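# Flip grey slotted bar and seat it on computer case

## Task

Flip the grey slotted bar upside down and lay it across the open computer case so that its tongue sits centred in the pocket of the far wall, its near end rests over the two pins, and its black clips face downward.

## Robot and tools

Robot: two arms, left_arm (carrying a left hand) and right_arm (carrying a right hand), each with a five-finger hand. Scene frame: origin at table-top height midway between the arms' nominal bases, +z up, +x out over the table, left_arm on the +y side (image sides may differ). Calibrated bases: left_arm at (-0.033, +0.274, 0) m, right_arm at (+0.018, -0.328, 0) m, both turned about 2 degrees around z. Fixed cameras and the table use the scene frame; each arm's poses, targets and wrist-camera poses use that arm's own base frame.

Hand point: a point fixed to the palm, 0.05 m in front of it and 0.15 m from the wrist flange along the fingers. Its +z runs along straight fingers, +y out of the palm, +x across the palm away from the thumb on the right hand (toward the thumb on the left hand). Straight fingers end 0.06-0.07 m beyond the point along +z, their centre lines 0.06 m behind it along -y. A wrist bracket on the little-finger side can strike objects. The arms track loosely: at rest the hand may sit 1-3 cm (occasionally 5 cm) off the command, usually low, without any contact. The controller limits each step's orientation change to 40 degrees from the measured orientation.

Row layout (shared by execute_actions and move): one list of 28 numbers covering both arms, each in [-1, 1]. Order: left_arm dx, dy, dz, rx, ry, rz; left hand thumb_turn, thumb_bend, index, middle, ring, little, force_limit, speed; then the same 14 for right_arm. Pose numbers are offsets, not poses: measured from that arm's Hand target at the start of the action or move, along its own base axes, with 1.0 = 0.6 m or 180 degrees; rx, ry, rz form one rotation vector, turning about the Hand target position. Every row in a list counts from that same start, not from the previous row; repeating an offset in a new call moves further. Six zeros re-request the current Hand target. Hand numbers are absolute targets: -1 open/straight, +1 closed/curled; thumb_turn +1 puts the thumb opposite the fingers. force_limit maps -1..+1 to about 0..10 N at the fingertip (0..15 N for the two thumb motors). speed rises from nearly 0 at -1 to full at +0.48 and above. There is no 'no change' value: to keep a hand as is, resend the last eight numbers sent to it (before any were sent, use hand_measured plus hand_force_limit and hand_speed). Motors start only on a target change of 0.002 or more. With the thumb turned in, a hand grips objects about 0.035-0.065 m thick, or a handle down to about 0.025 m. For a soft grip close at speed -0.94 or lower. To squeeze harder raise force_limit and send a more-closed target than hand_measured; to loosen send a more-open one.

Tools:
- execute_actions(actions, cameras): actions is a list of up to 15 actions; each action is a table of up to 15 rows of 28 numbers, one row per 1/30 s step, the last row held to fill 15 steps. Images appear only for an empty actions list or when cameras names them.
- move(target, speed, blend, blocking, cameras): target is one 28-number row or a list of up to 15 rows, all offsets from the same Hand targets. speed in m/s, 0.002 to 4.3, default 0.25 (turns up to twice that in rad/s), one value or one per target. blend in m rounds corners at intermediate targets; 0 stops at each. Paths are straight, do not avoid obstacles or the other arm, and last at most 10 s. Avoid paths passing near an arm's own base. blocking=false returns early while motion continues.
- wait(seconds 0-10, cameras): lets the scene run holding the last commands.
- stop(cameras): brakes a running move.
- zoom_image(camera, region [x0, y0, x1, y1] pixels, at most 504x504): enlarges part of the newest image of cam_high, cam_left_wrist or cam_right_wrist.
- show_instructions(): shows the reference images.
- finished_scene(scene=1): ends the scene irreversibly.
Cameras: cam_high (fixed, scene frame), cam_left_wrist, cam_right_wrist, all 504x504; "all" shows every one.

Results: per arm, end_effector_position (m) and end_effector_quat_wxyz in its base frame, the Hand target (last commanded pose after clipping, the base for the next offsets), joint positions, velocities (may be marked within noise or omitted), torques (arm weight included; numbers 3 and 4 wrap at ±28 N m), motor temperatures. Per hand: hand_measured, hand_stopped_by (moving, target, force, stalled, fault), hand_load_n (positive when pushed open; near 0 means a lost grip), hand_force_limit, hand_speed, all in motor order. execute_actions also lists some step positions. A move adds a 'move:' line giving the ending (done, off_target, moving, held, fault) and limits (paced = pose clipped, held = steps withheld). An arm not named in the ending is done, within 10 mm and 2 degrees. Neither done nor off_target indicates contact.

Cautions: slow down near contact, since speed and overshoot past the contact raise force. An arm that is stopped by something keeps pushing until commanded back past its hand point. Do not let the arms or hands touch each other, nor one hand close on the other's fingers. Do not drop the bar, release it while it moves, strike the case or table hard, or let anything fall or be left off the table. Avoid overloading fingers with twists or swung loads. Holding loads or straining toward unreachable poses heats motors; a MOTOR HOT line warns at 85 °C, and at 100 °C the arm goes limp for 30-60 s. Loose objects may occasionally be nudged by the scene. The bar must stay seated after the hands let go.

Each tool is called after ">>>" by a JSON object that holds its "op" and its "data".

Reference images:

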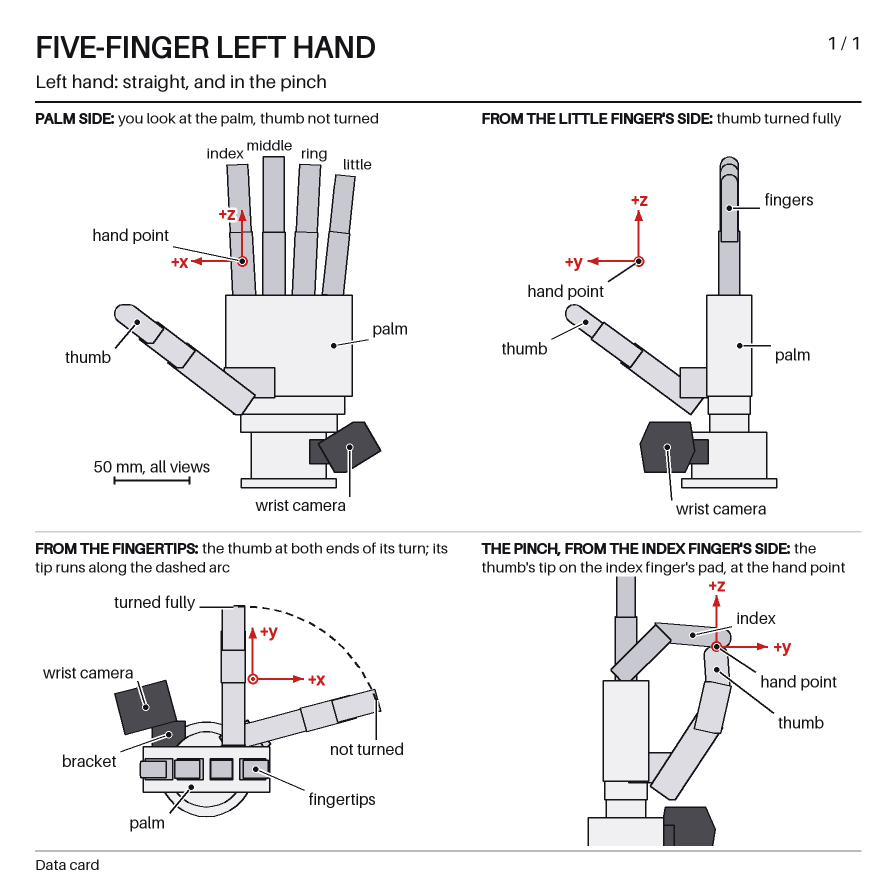

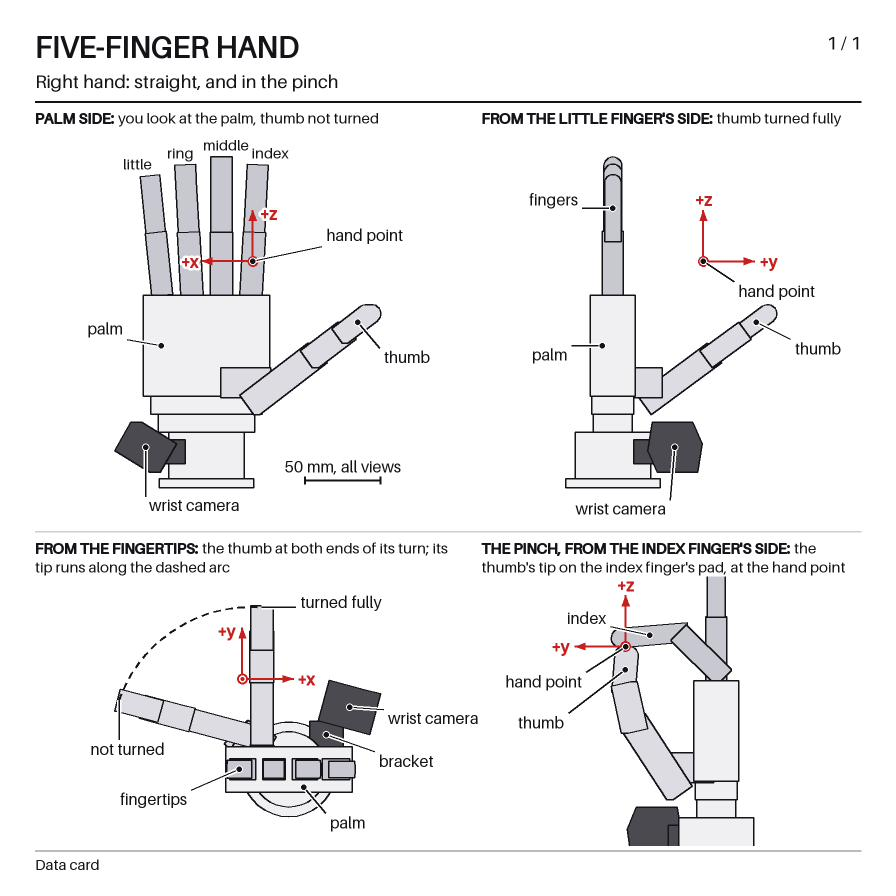

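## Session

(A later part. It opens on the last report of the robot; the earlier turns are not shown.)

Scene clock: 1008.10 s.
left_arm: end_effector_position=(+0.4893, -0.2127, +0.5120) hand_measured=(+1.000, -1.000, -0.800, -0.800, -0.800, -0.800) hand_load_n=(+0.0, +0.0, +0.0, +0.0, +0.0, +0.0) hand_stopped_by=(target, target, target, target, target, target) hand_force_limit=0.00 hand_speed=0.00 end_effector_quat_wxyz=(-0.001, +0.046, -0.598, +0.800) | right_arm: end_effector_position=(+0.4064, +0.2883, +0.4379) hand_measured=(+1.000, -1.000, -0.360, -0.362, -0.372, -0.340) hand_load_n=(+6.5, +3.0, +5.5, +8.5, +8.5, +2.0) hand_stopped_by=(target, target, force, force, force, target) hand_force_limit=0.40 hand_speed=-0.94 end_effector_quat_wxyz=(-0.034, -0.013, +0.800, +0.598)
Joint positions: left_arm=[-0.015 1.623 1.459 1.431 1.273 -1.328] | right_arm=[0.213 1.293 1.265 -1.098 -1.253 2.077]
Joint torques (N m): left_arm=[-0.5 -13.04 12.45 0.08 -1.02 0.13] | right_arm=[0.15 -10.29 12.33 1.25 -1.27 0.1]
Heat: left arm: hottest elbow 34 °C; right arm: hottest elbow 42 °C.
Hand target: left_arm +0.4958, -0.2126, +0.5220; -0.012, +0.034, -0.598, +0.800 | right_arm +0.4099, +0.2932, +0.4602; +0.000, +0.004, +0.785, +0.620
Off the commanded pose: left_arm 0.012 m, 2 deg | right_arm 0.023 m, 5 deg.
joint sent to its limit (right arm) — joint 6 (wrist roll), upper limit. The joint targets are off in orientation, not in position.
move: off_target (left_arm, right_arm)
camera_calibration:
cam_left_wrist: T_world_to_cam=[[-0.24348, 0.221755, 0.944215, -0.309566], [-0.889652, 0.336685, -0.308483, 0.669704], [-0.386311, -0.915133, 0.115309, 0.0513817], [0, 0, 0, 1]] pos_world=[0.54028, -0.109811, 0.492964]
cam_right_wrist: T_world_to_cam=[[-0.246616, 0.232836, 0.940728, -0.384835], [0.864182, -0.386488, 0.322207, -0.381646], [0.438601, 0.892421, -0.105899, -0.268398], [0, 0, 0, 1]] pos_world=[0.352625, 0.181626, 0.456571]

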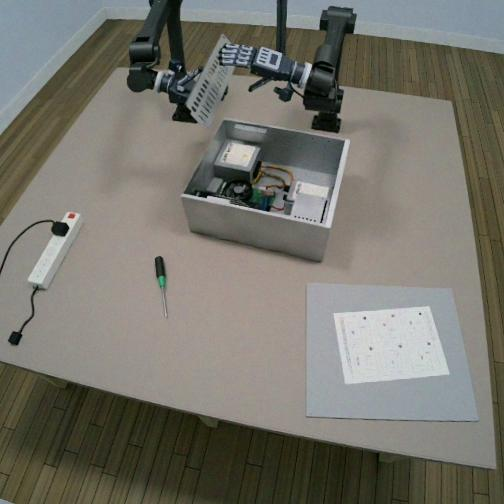

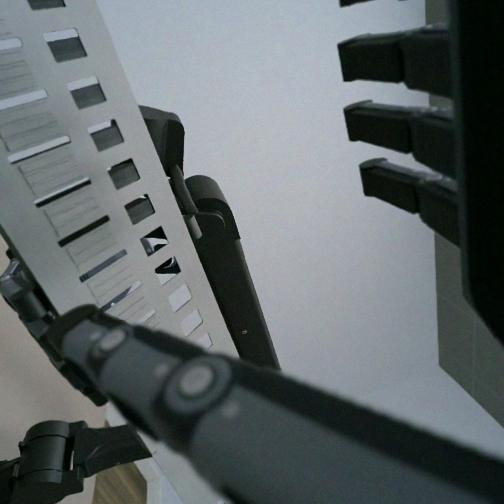

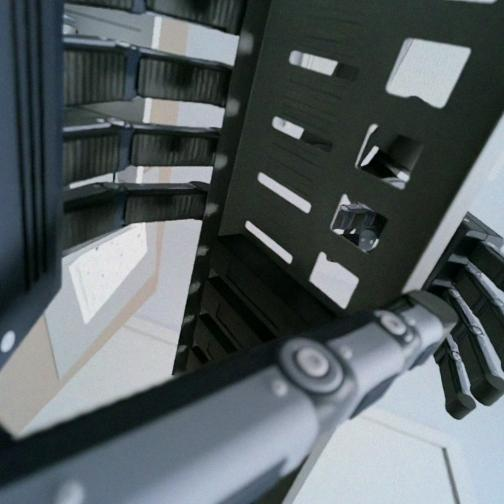

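>>> {"op": "move", "data": {"target": [0.0143, -0.0767, -0.06, 0, -0.0105, 0, 1, -1, -0.8, -0.8, -0.8, -0.8, 0, 0, 0, 0, 0, 0, 0, 0, 1, -1, -0.2, -0.2, -0.34, -0.34, 0.4, -0.94], "speed": 0.08, "cameras": ["all"]}}

>>> {"op": "zoom_image", "data": {"camera": "cam_left_wrist", "region": [0, 0, 300, 460]}}

>>> {"op": "zoom_image", "data": {"camera": "cam_high", "region": [150, 20, 300, 170]}}

Scene clock: 1028.30 s.
left_arm: end_effector_position=(+0.4985, -0.2553, +0.4966) hand_measured=(+1.000, -1.000, -0.800, -0.800, -0.800, -0.800) hand_load_n=(+0.0, +0.0, +0.0, +0.0, +0.0, +0.0) hand_stopped_by=(target, target, target, target, target, target) hand_force_limit=0.00 hand_speed=0.00 end_effector_quat_wxyz=(-0.028, +0.014, -0.597, +0.802) | right_arm: end_effector_position=(+0.4064, +0.2883, +0.4379) hand_measured=(+1.000, -1.000, -0.360, -0.362, -0.372, -0.340) hand_load_n=(+6.5, +3.0, +5.5, +8.0, +9.0, +2.0) hand_stopped_by=(target, target, force, force, force, target) hand_force_limit=0.40 hand_speed=-0.94 end_effector_quat_wxyz=(-0.034, -0.013, +0.800, +0.598)
Joint positions: left_arm=[-0.096 1.625 1.435 1.288 1.242 -1.063] | right_arm=[0.213 1.293 1.265 -1.098 -1.253 2.077]
Joint torques (N m): left_arm=[-0.73 -13.04 8.28 0.24 -1 0.16] | right_arm=[0.32 -9.7 12.33 1.33 -1.28 0.11]
Heat: left arm: hottest elbow 36 °C; right arm: hottest elbow 42 °C.
Hand target: left_arm +0.5043, -0.2586, +0.4862; -0.022, +0.021, -0.598, +0.801 | right_arm +0.4099, +0.2932, +0.4602; +0.000, +0.004, +0.785, +0.620
Off the commanded pose: left_arm 0.013 m, 1 deg | right_arm 0.023 m, 5 deg.
joint sent to its limit (right arm) — joint 6 (wrist roll), upper limit. The joint targets are off in orientation, not in position.
move: off_target (left_arm, right_arm)
camera_calibration:
cam_left_wrist: T_world_to_cam=[[-0.323412, 0.221922, 0.919867, -0.231423], [-0.862216, 0.331396, -0.383094, 0.709525], [-0.389857, -0.917021, 0.0841673, 0.0345228], [0, 0, 0, 1]] pos_world=[0.550378, -0.152117, 0.481788]
cam_right_wrist: T_world_to_cam=[[-0.246616, 0.232836, 0.940728, -0.384835], [0.864182, -0.386488, 0.322207, -0.381646], [0.438601, 0.892421, -0.105899, -0.268398], [0, 0, 0, 1]] pos_world=[0.352625, 0.181626, 0.456571]

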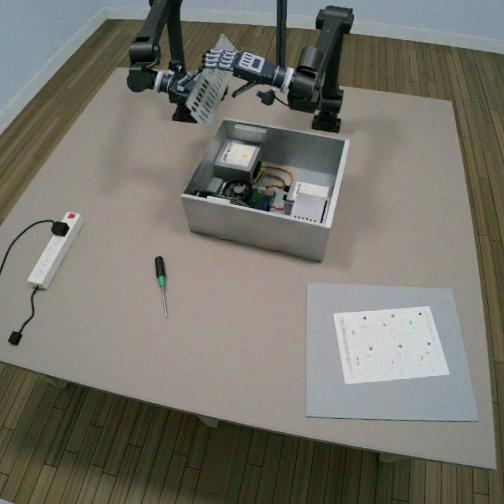

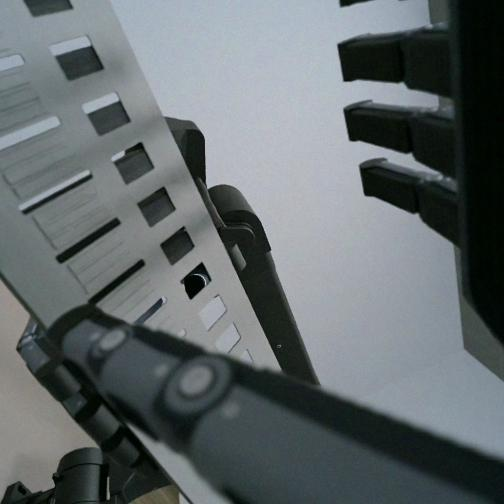

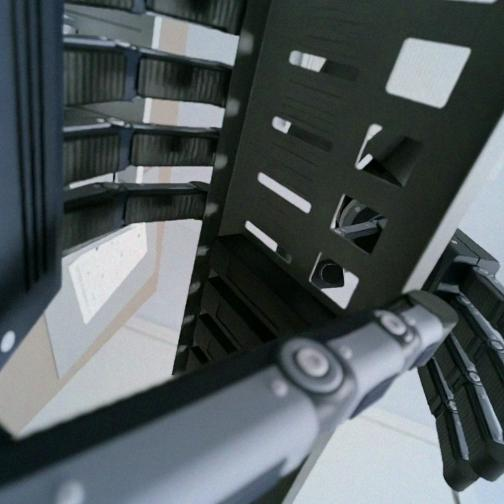

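Scaled by 1.096.

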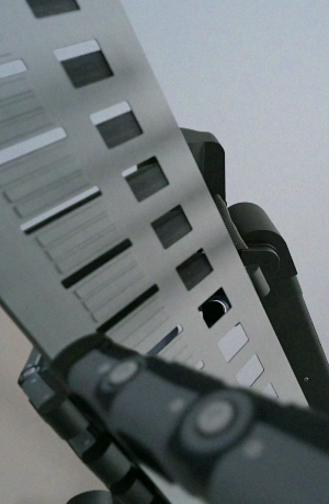

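Scaled by 3.360.

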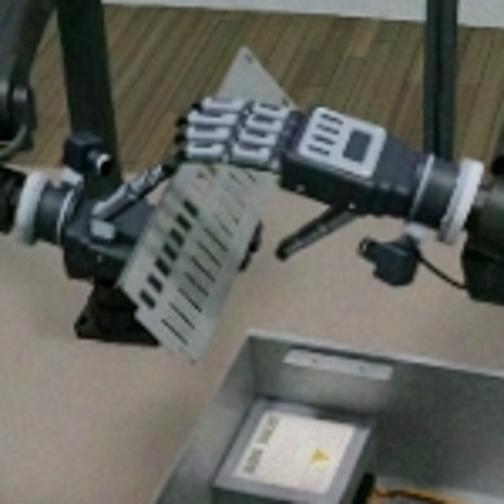

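>>> {"op": "move", "data": {"target": [0.0, -0.0317, -0.0543, 0, 0.009, 0, 1, -1, -0.8, -0.8, -0.8, -0.8, 0, 0, 0, 0, 0, 0, 0, 0, 1, -1, -0.2, -0.2, -0.34, -0.34, 0.4, -0.94], "speed": 0.08, "cameras": ["all"]}}

>>> {"op": "zoom_image", "data": {"camera": "cam_left_wrist", "region": [0, 0, 300, 460]}}

>>> {"op": "zoom_image", "data": {"camera": "cam_high", "region": [150, 20, 300, 170]}}

Scene clock: 1034.30 s.
left_arm: end_effector_position=(+0.4988, -0.2739, +0.4648) hand_measured=(+1.000, -1.000, -0.800, -0.800, -0.800, -0.800) hand_load_n=(+0.0, +0.0, -0.5, +0.0, -0.5, +0.0) hand_stopped_by=(target, target, target, target, target, target) hand_force_limit=0.00 hand_speed=0.00 end_effector_quat_wxyz=(-0.020, +0.025, -0.597, +0.802) | right_arm: end_effector_position=(+0.4064, +0.2883, +0.4379) hand_measured=(+1.000, -1.000, -0.360, -0.362, -0.372, -0.340) hand_load_n=(+6.5, +3.0, +5.0, +8.0, +9.0, +2.0) hand_stopped_by=(target, target, force, force, force, target) hand_force_limit=0.40 hand_speed=-0.94 end_effector_quat_wxyz=(-0.034, -0.013, +0.800, +0.598)
Joint positions: left_arm=[-0.132 1.63 1.365 1.255 1.22 -0.977] | right_arm=[0.213 1.293 1.265 -1.098 -1.253 2.077]
Joint torques (N m): left_arm=[-1.08 -13.04 8.44 0.36 -0.94 0.19] | right_arm=[0.44 -10.11 12.36 1.33 -1.25 0.08]
Heat: left arm: hottest elbow 36 °C; right arm: hottest elbow 42 °C.
Hand target: left_arm +0.5043, -0.2776, +0.4537; -0.014, +0.032, -0.598, +0.800 | right_arm +0.4099, +0.2932, +0.4602; +0.000, +0.004, +0.785, +0.620
Off the commanded pose: left_arm 0.013 m, 1 deg | right_arm 0.023 m, 5 deg.
joint sent to its limit (right arm) — joint 6 (wrist roll), upper limit. The joint targets are off in orientation, not in position.
move: off_target (left_arm, right_arm)
camera_calibration:
cam_left_wrist: T_world_to_cam=[[-0.297917, 0.223275, 0.928113, -0.214037], [-0.872577, 0.330582, -0.359618, 0.697784], [-0.387111, -0.916986, 0.096339, 0.0132671], [0, 0, 0, 1]] pos_world=[0.550241, -0.17072, 0.448308]
cam_right_wrist: T_world_to_cam=[[-0.246616, 0.232836, 0.940728, -0.384835], [0.864182, -0.386488, 0.322207, -0.381646], [0.438601, 0.892421, -0.105899, -0.268398], [0, 0, 0, 1]] pos_world=[0.352625, 0.181626, 0.456571]

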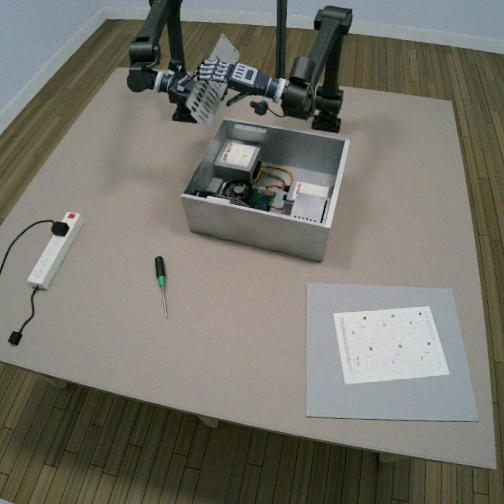

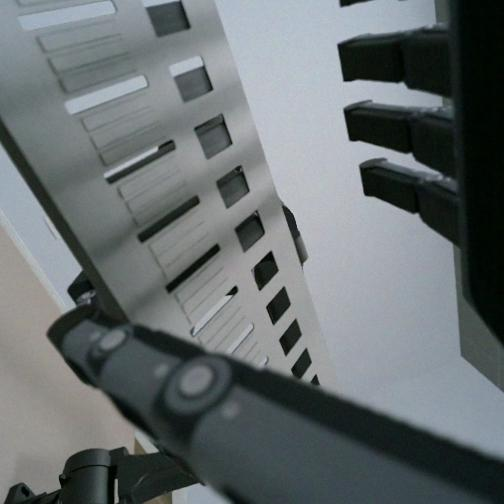

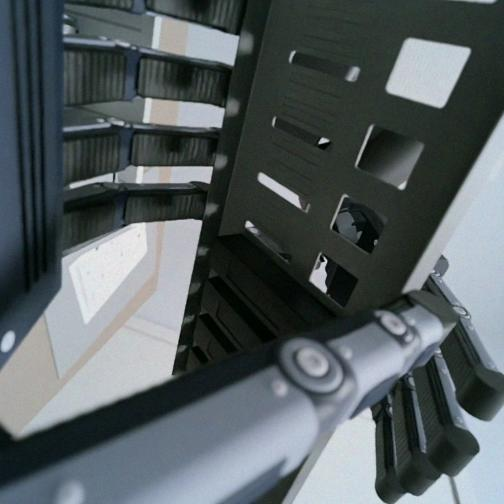

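Scaled by 1.096.

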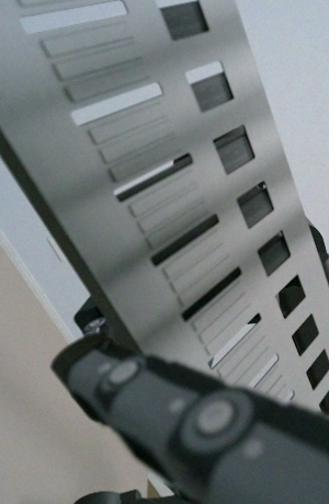

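Scaled by 3.360.

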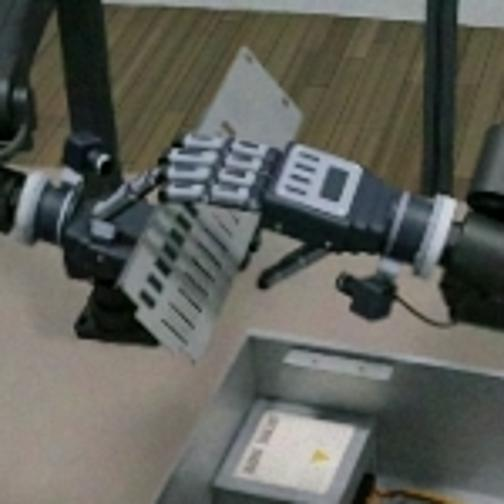

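>>> {"op": "move", "data": {"target": [0.0, -0.0278, -0.0212, 0, 0.004, 0, 1, -1, -0.8, -0.8, -0.8, -0.8, 0, 0, 0, 0, 0, 0, 0, 0, 1, -1, -0.2, -0.2, -0.34, -0.34, 0.4, -0.94], "speed": 0.05, "cameras": ["all"]}}

>>> {"op": "zoom_image", "data": {"camera": "cam_left_wrist", "region": [0, 150, 350, 450]}}

>>> {"op": "zoom_image", "data": {"camera": "cam_high", "region": [150, 20, 300, 170]}}

Scene clock: 1054.50 s.
left_arm: end_effector_position=(+0.4986, -0.2902, +0.4537) hand_measured=(+1.000, -1.000, -0.800, -0.800, -0.800, -0.800) hand_load_n=(+0.0, +0.0, +0.0, +0.0, +0.0, +0.0) hand_stopped_by=(target, target, target, target, target, target) hand_force_limit=0.00 hand_speed=0.00 end_effector_quat_wxyz=(-0.017, +0.029, -0.596, +0.802) | right_arm: end_effector_position=(+0.4064, +0.2883, +0.4379) hand_measured=(+1.000, -1.000, -0.360, -0.362, -0.372, -0.340) hand_load_n=(+6.5, +3.0, +5.5, +8.0, +9.0, +2.0) hand_stopped_by=(target, target, force, force, force, target) hand_force_limit=0.40 hand_speed=-0.94 end_effector_quat_wxyz=(-0.034, -0.013, +0.800, +0.598)
Joint positions: left_arm=[-0.163 1.631 1.343 1.206 1.2 -0.911] | right_arm=[0.213 1.293 1.265 -1.098 -1.253 2.077]
Joint torques (N m): left_arm=[-0.97 -13.04 8.36 0.44 -0.9 0.18] | right_arm=[-0.26 -10.05 12.25 1.33 -1.26 0.09]
Heat: left arm: hottest elbow 35 °C; right arm: hottest elbow 43 °C.
Hand target: left_arm +0.5044, -0.2943, +0.4407; -0.010, +0.037, -0.599, +0.800 | right_arm +0.4099, +0.2932, +0.4602; +0.000, +0.004, +0.785, +0.620
Off the commanded pose: left_arm 0.015 m, 1 deg | right_arm 0.023 m, 5 deg.
joint sent to its limit (right arm) — joint 6 (wrist roll), upper limit. The joint targets are off in orientation, not in position.
move: off_target (left_arm, right_arm)
camera_calibration:
cam_left_wrist: T_world_to_cam=[[-0.288615, 0.224537, 0.930744, -0.205643], [-0.876173, 0.330006, -0.351306, 0.696969], [-0.386033, -0.916885, 0.101489, -0.00359024], [0, 0, 0, 1]] pos_world=[0.549928, -0.187122, 0.436614]
cam_right_wrist: T_world_to_cam=[[-0.246616, 0.232836, 0.940728, -0.384835], [0.864182, -0.386488, 0.322207, -0.381646], [0.438601, 0.892421, -0.105899, -0.268398], [0, 0, 0, 1]] pos_world=[0.352625, 0.181626, 0.456571]

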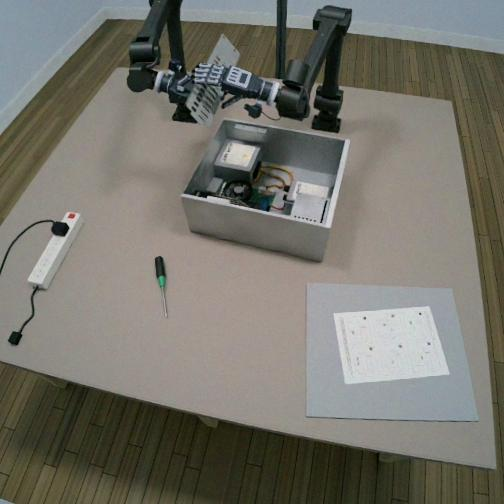

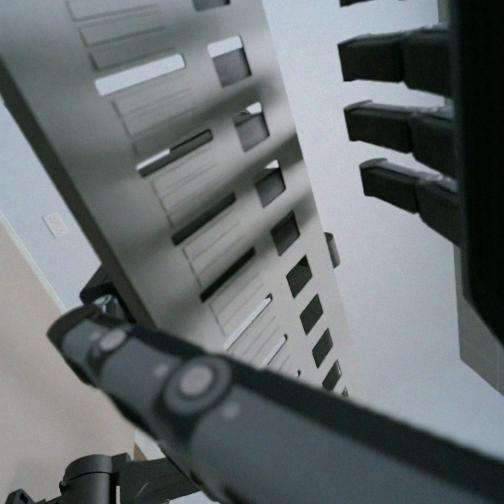

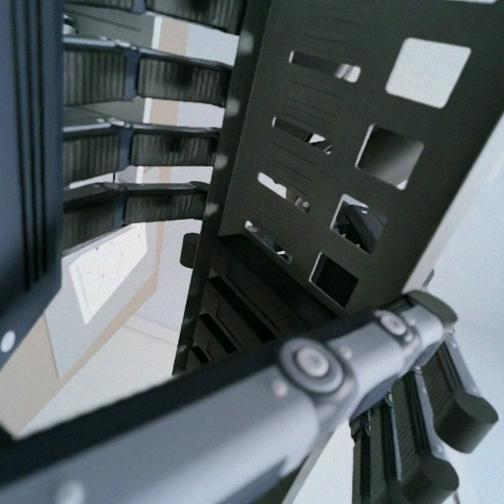

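Scaled by 1.440.

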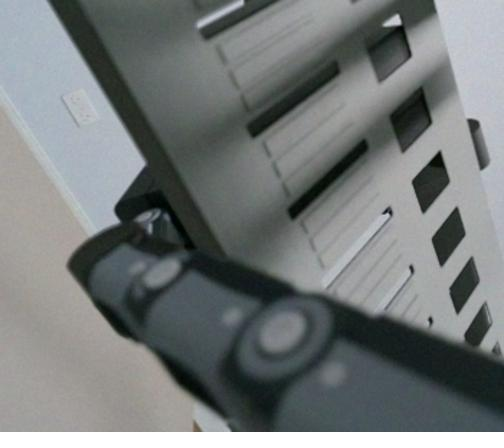

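Scaled by 3.360.

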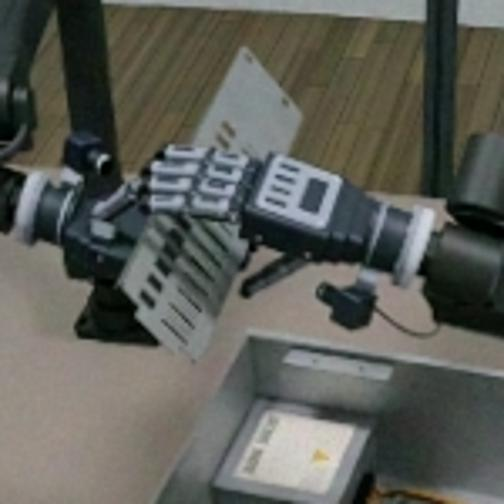

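>>> {"op": "move", "data": {"target": [0, 0, 0, 0, 0, 0, 1, -0.8, -0.8, -0.8, -0.8, -0.8, -0.7, -0.95, 0, 0, 0, 0, 0, 0, 1, -1, -0.2, -0.2, -0.34, -0.34, 0.4, -0.94], "cameras": ["cam_left_wrist", "cam_right_wrist"]}}

>>> {"op": "zoom_image", "data": {"camera": "cam_left_wrist", "region": [0, 150, 350, 450]}}

>>> {"op": "zoom_image", "data": {"camera": "cam_right_wrist", "region": [100, 130, 300, 330]}}

Scene clock: 1068.17 s.
left_arm: end_effector_position=(+0.4987, -0.2902, +0.4537) hand_measured=(+1.000, -0.800, -0.800, -0.800, -0.800, -0.800) hand_load_n=(+0.5, +0.5, +0.0, +0.0, +0.0, +0.0) hand_stopped_by=(target, target, target, target, target, target) hand_force_limit=-0.70 hand_speed=-0.95 end_effector_quat_wxyz=(-0.017, +0.028, -0.596, +0.802) | right_arm: end_effector_position=(+0.4064, +0.2884, +0.4384) hand_measured=(+1.000, -1.000, -0.360, -0.362, -0.372, -0.340) hand_load_n=(+6.0, +3.0, +5.0, +8.0, +9.0, +2.0) hand_stopped_by=(target, target, force, force, force, target) hand_force_limit=0.40 hand_speed=-0.94 end_effector_quat_wxyz=(-0.033, -0.014, +0.800, +0.599)
Joint positions: left_arm=[-0.163 1.631 1.343 1.206 1.2 -0.91] | right_arm=[0.213 1.293 1.265 -1.096 -1.255 2.077]
Joint torques (N m): left_arm=[-1.03 -13.1 8.29 0.42 -0.91 0.17] | right_arm=[-0.26 -10.05 12.26 1.39 -1.2 0.08]
Heat: left arm: hottest elbow 34 °C; right arm: hottest elbow 43 °C.
Hand target: left_arm +0.5043, -0.2943, +0.4409; -0.010, +0.037, -0.599, +0.800 | right_arm +0.4099, +0.2932, +0.4602; +0.000, +0.004, +0.785, +0.620
Off the commanded pose: left_arm 0.015 m, 1 deg | right_arm 0.023 m, 5 deg.
joint sent to its limit (right arm) — joint 6 (wrist roll), upper limit. The joint targets are off in orientation, not in position.
move: off_target (left_arm, right_arm)
camera_calibration:
cam_left_wrist: T_world_to_cam=[[-0.289765, 0.224443, 0.930409, -0.204903], [-0.875835, 0.329813, -0.35233, 0.697161], [-0.385939, -0.916978, 0.101007, -0.00335655], [0, 0, 0, 1]] pos_world=[0.549929, -0.187022, 0.436613]
cam_right_wrist: T_world_to_cam=[[-0.2486, 0.230917, 0.940678, -0.383943], [0.86382, -0.386496, 0.323165, -0.382017], [0.438193, 0.892916, -0.103388, -0.269467], [0, 0, 0, 1]] pos_world=[0.352624, 0.181622, 0.456762]
Images, in order (width x height): cam_left_wrist 504x504, cam_right_wrist 504x504.

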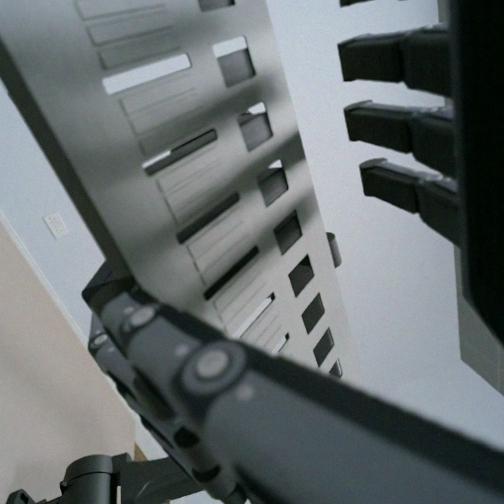

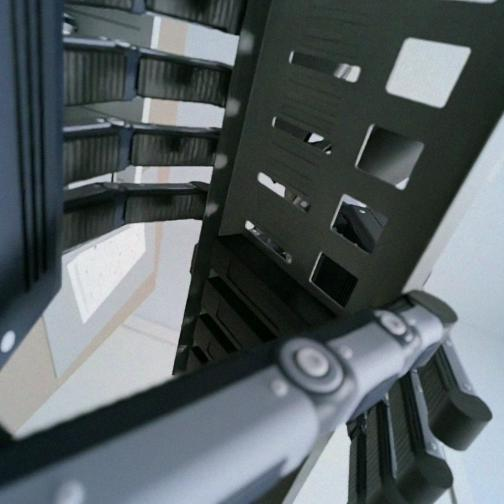

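Scaled by 1.440.

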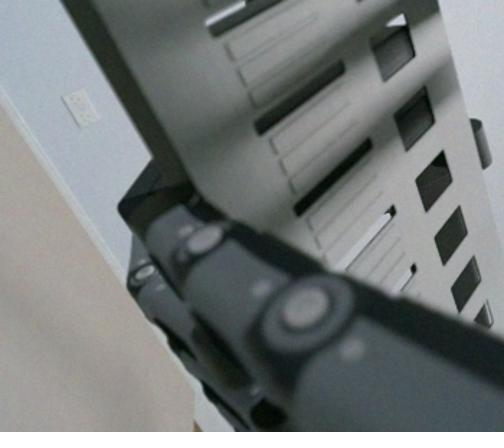

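Scaled by 2.520.

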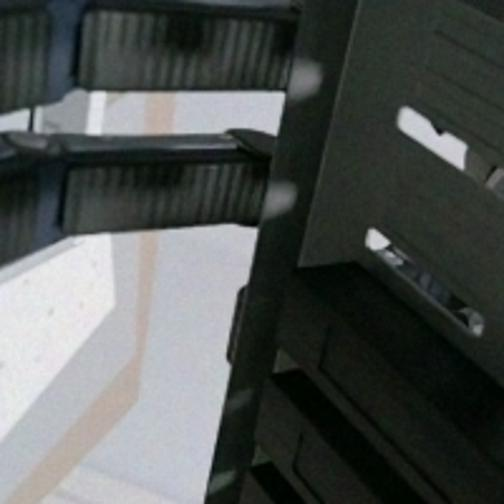

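>>> {"op": "move", "data": {"target": [0, 0, 0, 0, 0, 0, 1, -0.8, -0.3, -0.3, -0.3, -0.3, -0.5, -0.93, 0, 0, 0, 0, 0, 0, 1, -1, -0.2, -0.2, -0.34, -0.34, 0.4, -0.94], "cameras": ["all"]}}

>>> {"op": "zoom_image", "data": {"camera": "cam_left_wrist", "region": [0, 0, 504, 450]}}

>>> {"op": "zoom_image", "data": {"camera": "cam_high", "region": [150, 20, 300, 170]}}

Scene clock: 1082.43 s.
left_arm: end_effector_position=(+0.4991, -0.2902, +0.4541) hand_measured=(+1.000, -0.802, -0.486, -0.506, -0.474, -0.300) hand_load_n=(+1.5, +4.5, +1.5, +0.0, +2.0, +0.0) hand_stopped_by=(target, target, force, force, force, target) hand_force_limit=-0.50 hand_speed=-0.93 end_effector_quat_wxyz=(-0.018, +0.029, -0.595, +0.803) | right_arm: end_effector_position=(+0.4064, +0.2884, +0.4385) hand_measured=(+1.000, -1.000, -0.360, -0.362, -0.372, -0.340) hand_load_n=(+6.5, +3.0, +5.0, +8.0, +9.0, +2.0) hand_stopped_by=(target, target, force, force, force, target) hand_force_limit=0.40 hand_speed=-0.94 end_effector_quat_wxyz=(-0.034, -0.013, +0.800, +0.599)
Joint positions: left_arm=[-0.163 1.631 1.343 1.206 1.197 -0.908] | right_arm=[0.213 1.293 1.265 -1.096 -1.255 2.078]
Joint torques (N m): left_arm=[-0.85 -13.1 8.42 0.44 -0.79 0.15] | right_arm=[-0.15 -9.41 12.19 1.14 -1.18 0.06]
Heat: left arm: hottest elbow 34 °C; right arm: hottest elbow 43 °C.
Hand target: left_arm +0.5043, -0.2943, +0.4409; -0.010, +0.037, -0.598, +0.800 | right_arm +0.4099, +0.2932, +0.4602; +0.000, +0.004, +0.785, +0.620
Off the commanded pose: left_arm 0.015 m, 1 deg | right_arm 0.022 m, 5 deg.
joint sent to its limit (right arm) — joint 6 (wrist roll), upper limit. The joint targets are off in orientation, not in position.
move: off_target (left_arm, right_arm)
camera_calibration:
cam_left_wrist: T_world_to_cam=[[-0.290888, 0.22568, 0.929759, -0.203894], [-0.876251, 0.327338, -0.353602, 0.697726], [-0.384147, -0.917561, 0.102533, -0.00506593], [0, 0, 0, 1]] pos_world=[0.550127, -0.187026, 0.436809]
cam_right_wrist: T_world_to_cam=[[-0.247462, 0.230345, 0.941118, -0.384535], [0.864246, -0.38662, 0.321876, -0.38159], [0.437998, 0.89301, -0.1034, -0.269399], [0, 0, 0, 1]] pos_world=[0.352626, 0.181621, 0.456862]

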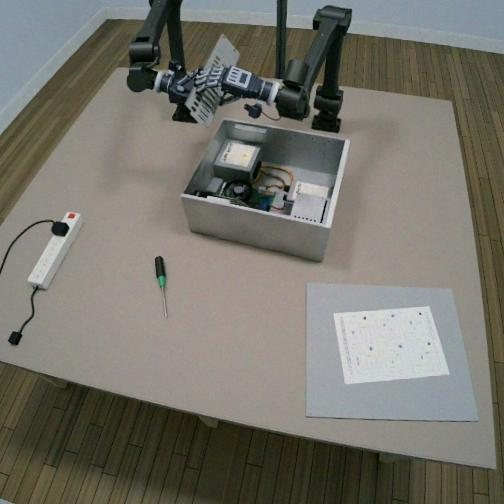

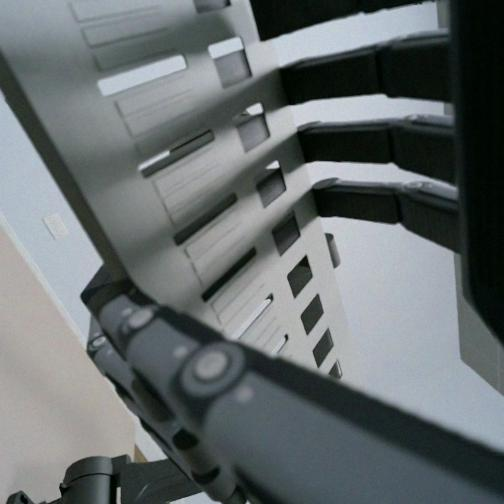

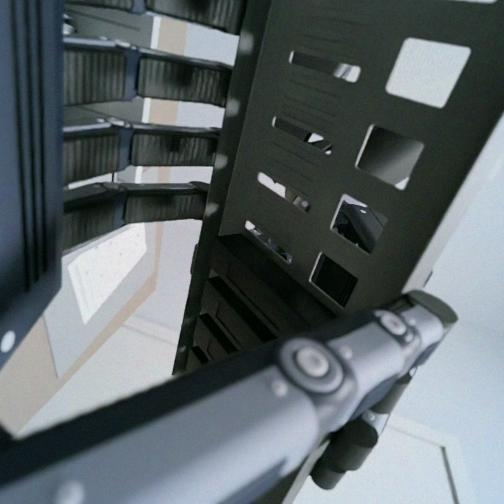

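Scaled by 1.000.

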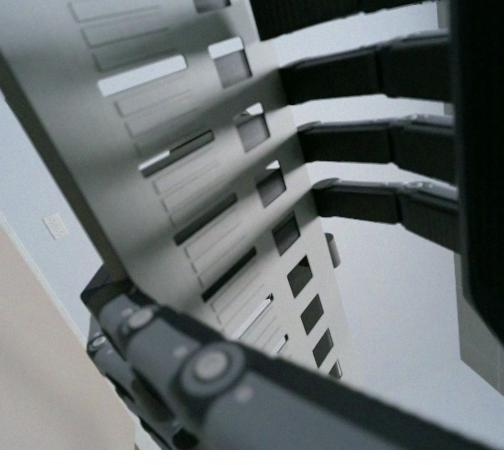

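Scaled by 3.360.

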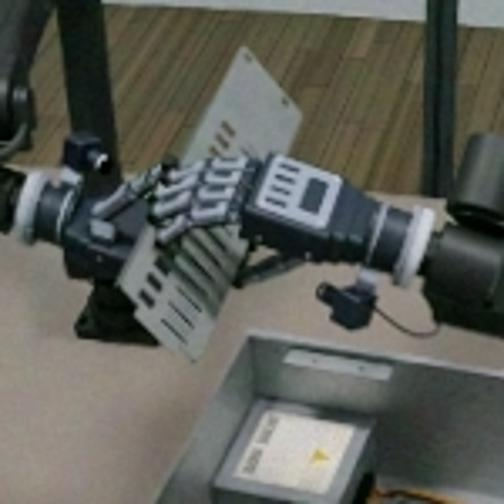

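>>> {"op": "move", "data": {"target": [0, 0, 0, 0, 0, 0, 1, -0.8, -0.2, -0.2, -0.2, -0.2, 0.2, -0.94, 0, 0, 0, 0, 0, 0, 1, -1, -0.2, -0.2, -0.34, -0.34, 0.4, -0.94], "cameras": ["cam_left_wrist"]}}

Scene clock: 1088.03 s.
left_arm: end_effector_position=(+0.4997, -0.2905, +0.4549) hand_measured=(+1.000, -0.806, -0.444, -0.458, -0.424, -0.200) hand_load_n=(+3.5, +17.0, +5.5, +7.0, +6.0, +0.0) hand_stopped_by=(target, target, force, force, force, target) hand_force_limit=0.20 hand_speed=-0.94 end_effector_quat_wxyz=(-0.019, +0.030, -0.594, +0.804) | right_arm: end_effector_position=(+0.4070, +0.2884, +0.4379) hand_measured=(+1.000, -1.000, -0.360, -0.362, -0.372, -0.340) hand_load_n=(+7.0, +2.5, +6.0, +8.5, +8.5, +2.0) hand_stopped_by=(target, target, force, force, force, target) hand_force_limit=0.40 hand_speed=-0.94 end_effector_quat_wxyz=(-0.035, -0.012, +0.800, +0.599)
Joint positions: left_arm=[-0.163 1.631 1.343 1.206 1.192 -0.908] | right_arm=[0.213 1.294 1.265 -1.096 -1.255 2.082]
Joint torques (N m): left_arm=[-0.79 -13.22 8.39 0.44 -0.57 0.14] | right_arm=[0.32 -10.46 12.16 1.22 -1.17 0.02]
Heat: left arm: hottest elbow 33 °C; right arm: hottest elbow 43 °C.
Hand target: left_arm +0.5044, -0.2943, +0.4409; -0.010, +0.037, -0.598, +0.800 | right_arm +0.4099, +0.2932, +0.4602; +0.000, +0.004, +0.785, +0.620
Off the commanded pose: left_arm 0.015 m, 2 deg | right_arm 0.023 m, 5 deg.
joint sent to its limit (right arm) — joint 6 (wrist roll), upper limit. The joint targets are off in orientation, not in position.
move: off_target (left_arm, right_arm)
camera_calibration:
cam_left_wrist: T_world_to_cam=[[-0.291584, 0.228663, 0.928812, -0.202864], [-0.877246, 0.323178, -0.354958, 0.698589], [-0.381337, -0.918297, 0.10636, -0.00855199], [0, 0, 0, 1]] pos_world=[0.550421, -0.187234, 0.437302]
Images, in order (width x height): cam_left_wrist 504x504.

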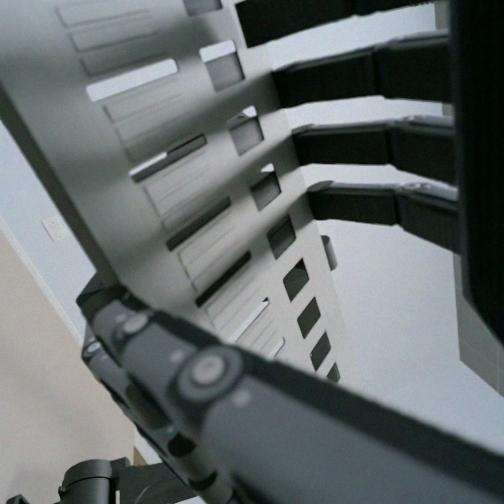

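>>> {"op": "move", "data": {"target": [0, 0, 0, 0, 0, 0, 1, -0.8, -0.452, -0.466, -0.434, -0.5, 0.2, -0.94, 0, 0, 0, 0, 0, 0, 1, -1, -0.2, -0.2, -0.34, -0.34, 0.4, -0.94], "cameras": ["cam_left_wrist"]}}

Scene clock: 1100.10 s.
left_arm: end_effector_position=(+0.4996, -0.2905, +0.4548) hand_measured=(+1.000, -0.806, -0.452, -0.468, -0.436, -0.500) hand_load_n=(+3.0, +14.0, +4.0, +6.0, +4.5, +0.0) hand_stopped_by=(target, target, target, target, target, target) hand_force_limit=0.20 hand_speed=-0.94 end_effector_quat_wxyz=(-0.019, +0.029, -0.594, +0.804) | right_arm: end_effector_position=(+0.4070, +0.2884, +0.4379) hand_measured=(+1.000, -1.000, -0.360, -0.362, -0.372, -0.340) hand_load_n=(+6.5, +2.5, +5.5, +8.5, +9.0, +2.0) hand_stopped_by=(target, target, force, force, force, target) hand_force_limit=0.40 hand_speed=-0.94 end_effector_quat_wxyz=(-0.035, -0.011, +0.800, +0.599)
Joint positions: left_arm=[-0.163 1.631 1.343 1.206 1.193 -0.908] | right_arm=[0.213 1.294 1.265 -1.096 -1.255 2.082]
Joint torques (N m): left_arm=[-0.91 -12.75 8.42 0.47 -0.59 0.15] | right_arm=[0.09 -9.99 12.31 1.02 -1.15 0.02]
Heat: left arm: hottest elbow 33 °C; right arm: hottest elbow 43 °C.
Hand target: left_arm +0.5043, -0.2942, +0.4409; -0.010, +0.037, -0.599, +0.800 | right_arm +0.4099, +0.2932, +0.4602; +0.000, +0.004, +0.785, +0.620
Off the commanded pose: left_arm 0.015 m, 2 deg | right_arm 0.023 m, 5 deg.
joint sent to its limit (right arm) — joint 6 (wrist roll), upper limit. The joint targets are off in orientation, not in position.
move: off_target (left_arm, right_arm)
camera_calibration:
cam_left_wrist: T_world_to_cam=[[-0.291589, 0.22825, 0.928912, -0.20289], [-0.877033, 0.323842, -0.354878, 0.698526], [-0.381822, -0.918166, 0.105754, -0.00798349], [0, 0, 0, 1]] pos_world=[0.550422, -0.187233, 0.437203]
Images, in order (width x height): cam_left_wrist 504x504.

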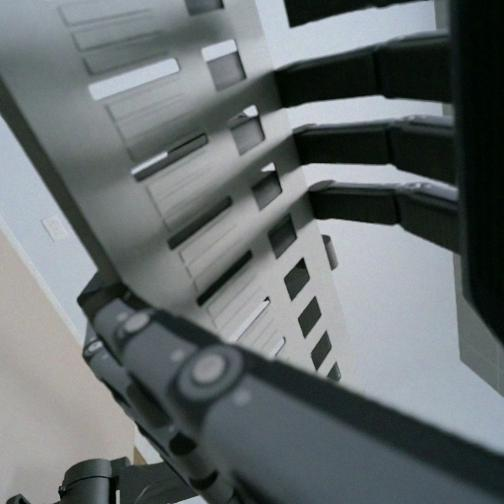

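>>> {"op": "move", "data": {"target": [0, 0, 0, 0, 0, 0, 1, -0.8, -0.452, -0.466, -0.434, -0.5, 0.2, -0.94, 0, 0, 0, 0, 0, 0, 1, -1, -0.5, -0.5, -0.5, -0.5, 0.4, -0.94], "cameras": ["all"]}}

>>> {"op": "zoom_image", "data": {"camera": "cam_high", "region": [150, 20, 300, 170]}}

Scene clock: 1106.13 s.
left_arm: end_effector_position=(+0.4998, -0.2906, +0.4474) hand_measured=(+1.000, -0.806, -0.452, -0.468, -0.436, -0.500) hand_load_n=(+1.5, +12.0, +2.5, +6.5, +2.0, +0.0) hand_stopped_by=(target, target, target, target, target, target) hand_force_limit=0.20 hand_speed=-0.94 end_effector_quat_wxyz=(-0.014, +0.031, -0.599, +0.800) | right_arm: end_effector_position=(+0.4069, +0.2885, +0.4383) hand_measured=(+1.000, -1.000, -0.500, -0.500, -0.500, -0.500) hand_load_n=(+0.0, +0.0, +0.0, +0.0, +1.5, +0.0) hand_stopped_by=(target, target, target, target, target, target) hand_force_limit=0.40 hand_speed=-0.94 end_effector_quat_wxyz=(-0.036, -0.012, +0.799, +0.600)
Joint positions: left_arm=[-0.163 1.637 1.338 1.204 1.206 -0.905] | right_arm=[0.213 1.294 1.265 -1.095 -1.258 2.083]
Joint torques (N m): left_arm=[-0.97 -13.51 8.81 0.5 -1.11 0.12] | right_arm=[-0.21 -9.88 12.42 1.21 -1.04 0.04]
Heat: left arm: hottest elbow 33 °C; right arm: hottest elbow 43 °C.
Hand target: left_arm +0.5044, -0.2943, +0.4407; -0.010, +0.037, -0.599, +0.800 | right_arm +0.4099, +0.2932, +0.4601; +0.000, +0.004, +0.785, +0.620
Off the commanded pose: left_arm 0.009 m, 1 deg | right_arm 0.023 m, 5 deg.
joint sent to its limit (right arm) — joint 6 (wrist roll), upper limit. The joint targets are off in orientation, not in position.
move: off_target (right_arm)
camera_calibration:
cam_left_wrist: T_world_to_cam=[[-0.282289, 0.218826, 0.934039, -0.205684], [-0.877586, 0.334374, -0.343564, 0.69443], [-0.387499, -0.916684, 0.0976485, -0.00034982], [0, 0, 0, 1]] pos_world=[0.551224, -0.187511, 0.430732]
cam_right_wrist: T_world_to_cam=[[-0.242502, 0.228904, 0.94276, -0.386532], [0.865799, -0.38737, 0.31676, -0.380158], [0.437705, 0.893055, -0.104247, -0.269192], [0, 0, 0, 1]] pos_world=[0.353232, 0.18162, 0.456763]

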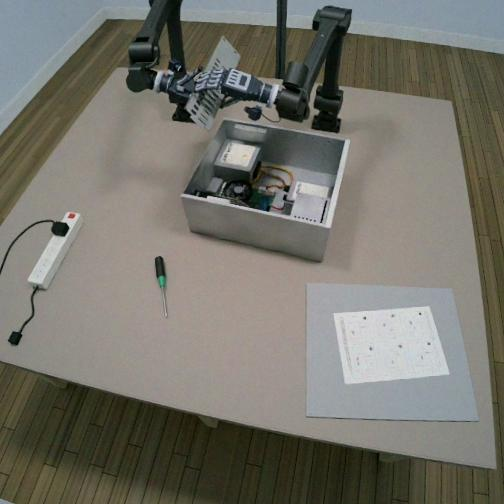

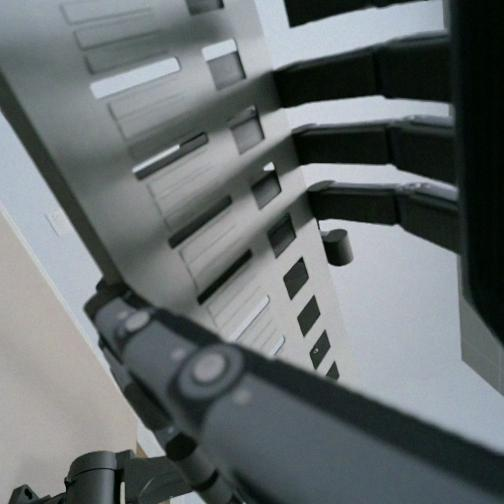

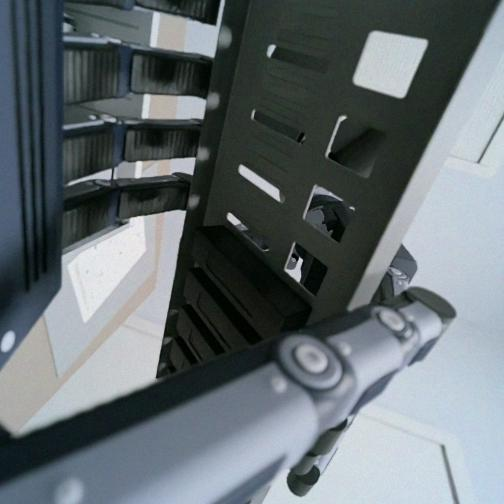

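Scaled by 3.360.

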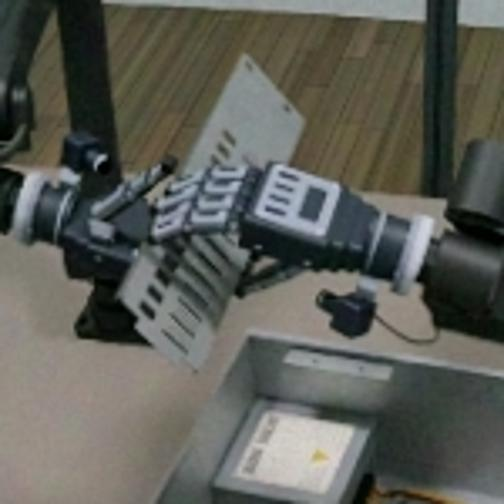

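>>> {"op": "move", "data": {"target": [0, 0, 0, 0, 0, 0, 1, -0.8, -0.44, -0.466, -0.42, -0.5, 0.2, -0.94, 0, 0, 0, 0, 0, 0, 1, -1, -0.8, -0.8, -0.8, -0.8, 0.4, -0.9], "cameras": ["all"]}}

>>> {"op": "zoom_image", "data": {"camera": "cam_high", "region": [150, 20, 300, 170]}}

Scene clock: 1111.63 s.
left_arm: end_effector_position=(+0.5007, -0.2907, +0.4482) hand_measured=(+1.000, -0.800, -0.440, -0.466, -0.420, -0.500) hand_load_n=(+0.0, +0.0, +0.0, +0.0, +0.0, +0.0) hand_stopped_by=(target, target, target, target, target, target) hand_force_limit=0.20 hand_speed=-0.94 end_effector_quat_wxyz=(-0.015, +0.032, -0.597, +0.801) | right_arm: end_effector_position=(+0.4083, +0.2887, +0.4364) hand_measured=(+1.000, -1.000, -0.800, -0.800, -0.800, -0.800) hand_load_n=(+0.0, +0.0, +0.5, +0.5, +1.5, +0.0) hand_stopped_by=(target, target, target, target, target, target) hand_force_limit=0.40 hand_speed=-0.90 end_effector_quat_wxyz=(-0.037, -0.010, +0.800, +0.599)
Joint positions: left_arm=[-0.163 1.637 1.338 1.204 1.2 -0.905] | right_arm=[0.213 1.297 1.265 -1.095 -1.255 2.085]
Joint torques (N m): left_arm=[-1.03 -13.74 8.91 0.43 -0.88 0.13] | right_arm=[0.62 -10.34 12.34 1.21 -1.11 0.04]
Heat: left arm: hottest elbow 33 °C; right arm: hottest elbow 43 °C.
Hand target: left_arm +0.5044, -0.2943, +0.4407; -0.010, +0.037, -0.599, +0.800 | right_arm +0.4099, +0.2932, +0.4602; +0.000, +0.004, +0.785, +0.620
Off the commanded pose: left_arm 0.009 m, 1 deg | right_arm 0.024 m, 5 deg.
joint sent to its limit (right arm) — joint 6 (wrist roll), upper limit. The joint targets are off in orientation, not in position.
move: off_target (right_arm)
camera_calibration:
cam_left_wrist: T_world_to_cam=[[-0.282485, 0.222058, 0.933216, -0.204654], [-0.879112, 0.329384, -0.344484, 0.695233], [-0.383882, -0.917713, 0.102168, -0.0043223], [0, 0, 0, 1]] pos_world=[0.551716, -0.18752, 0.430924]
cam_right_wrist: T_world_to_cam=[[-0.237617, 0.232015, 0.943243, -0.387524], [0.866628, -0.387968, 0.313747, -0.379502], [0.438742, 0.891992, -0.108883, -0.268331], [0, 0, 0, 1]] pos_world=[0.354533, 0.182026, 0.45538]

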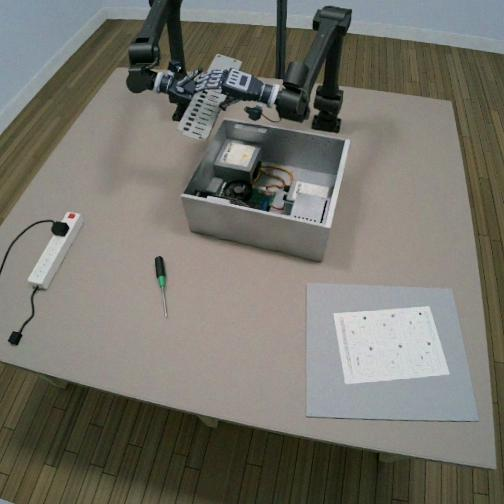

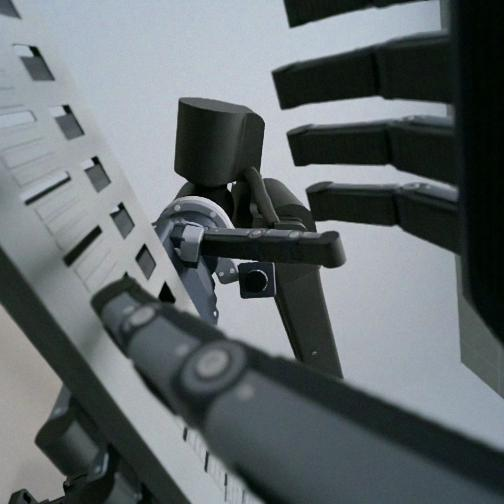

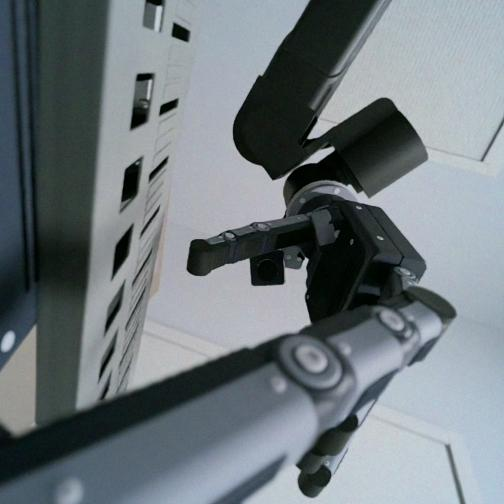

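Scaled by 3.360.

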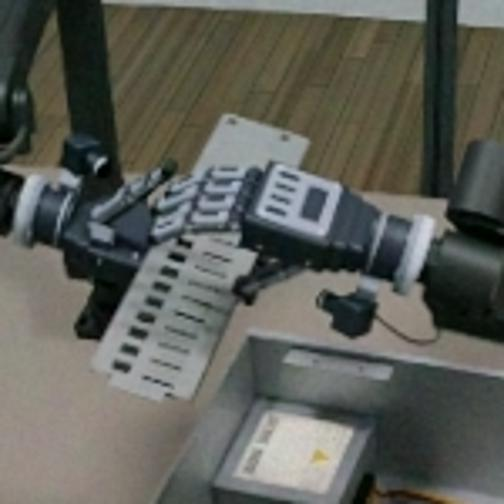

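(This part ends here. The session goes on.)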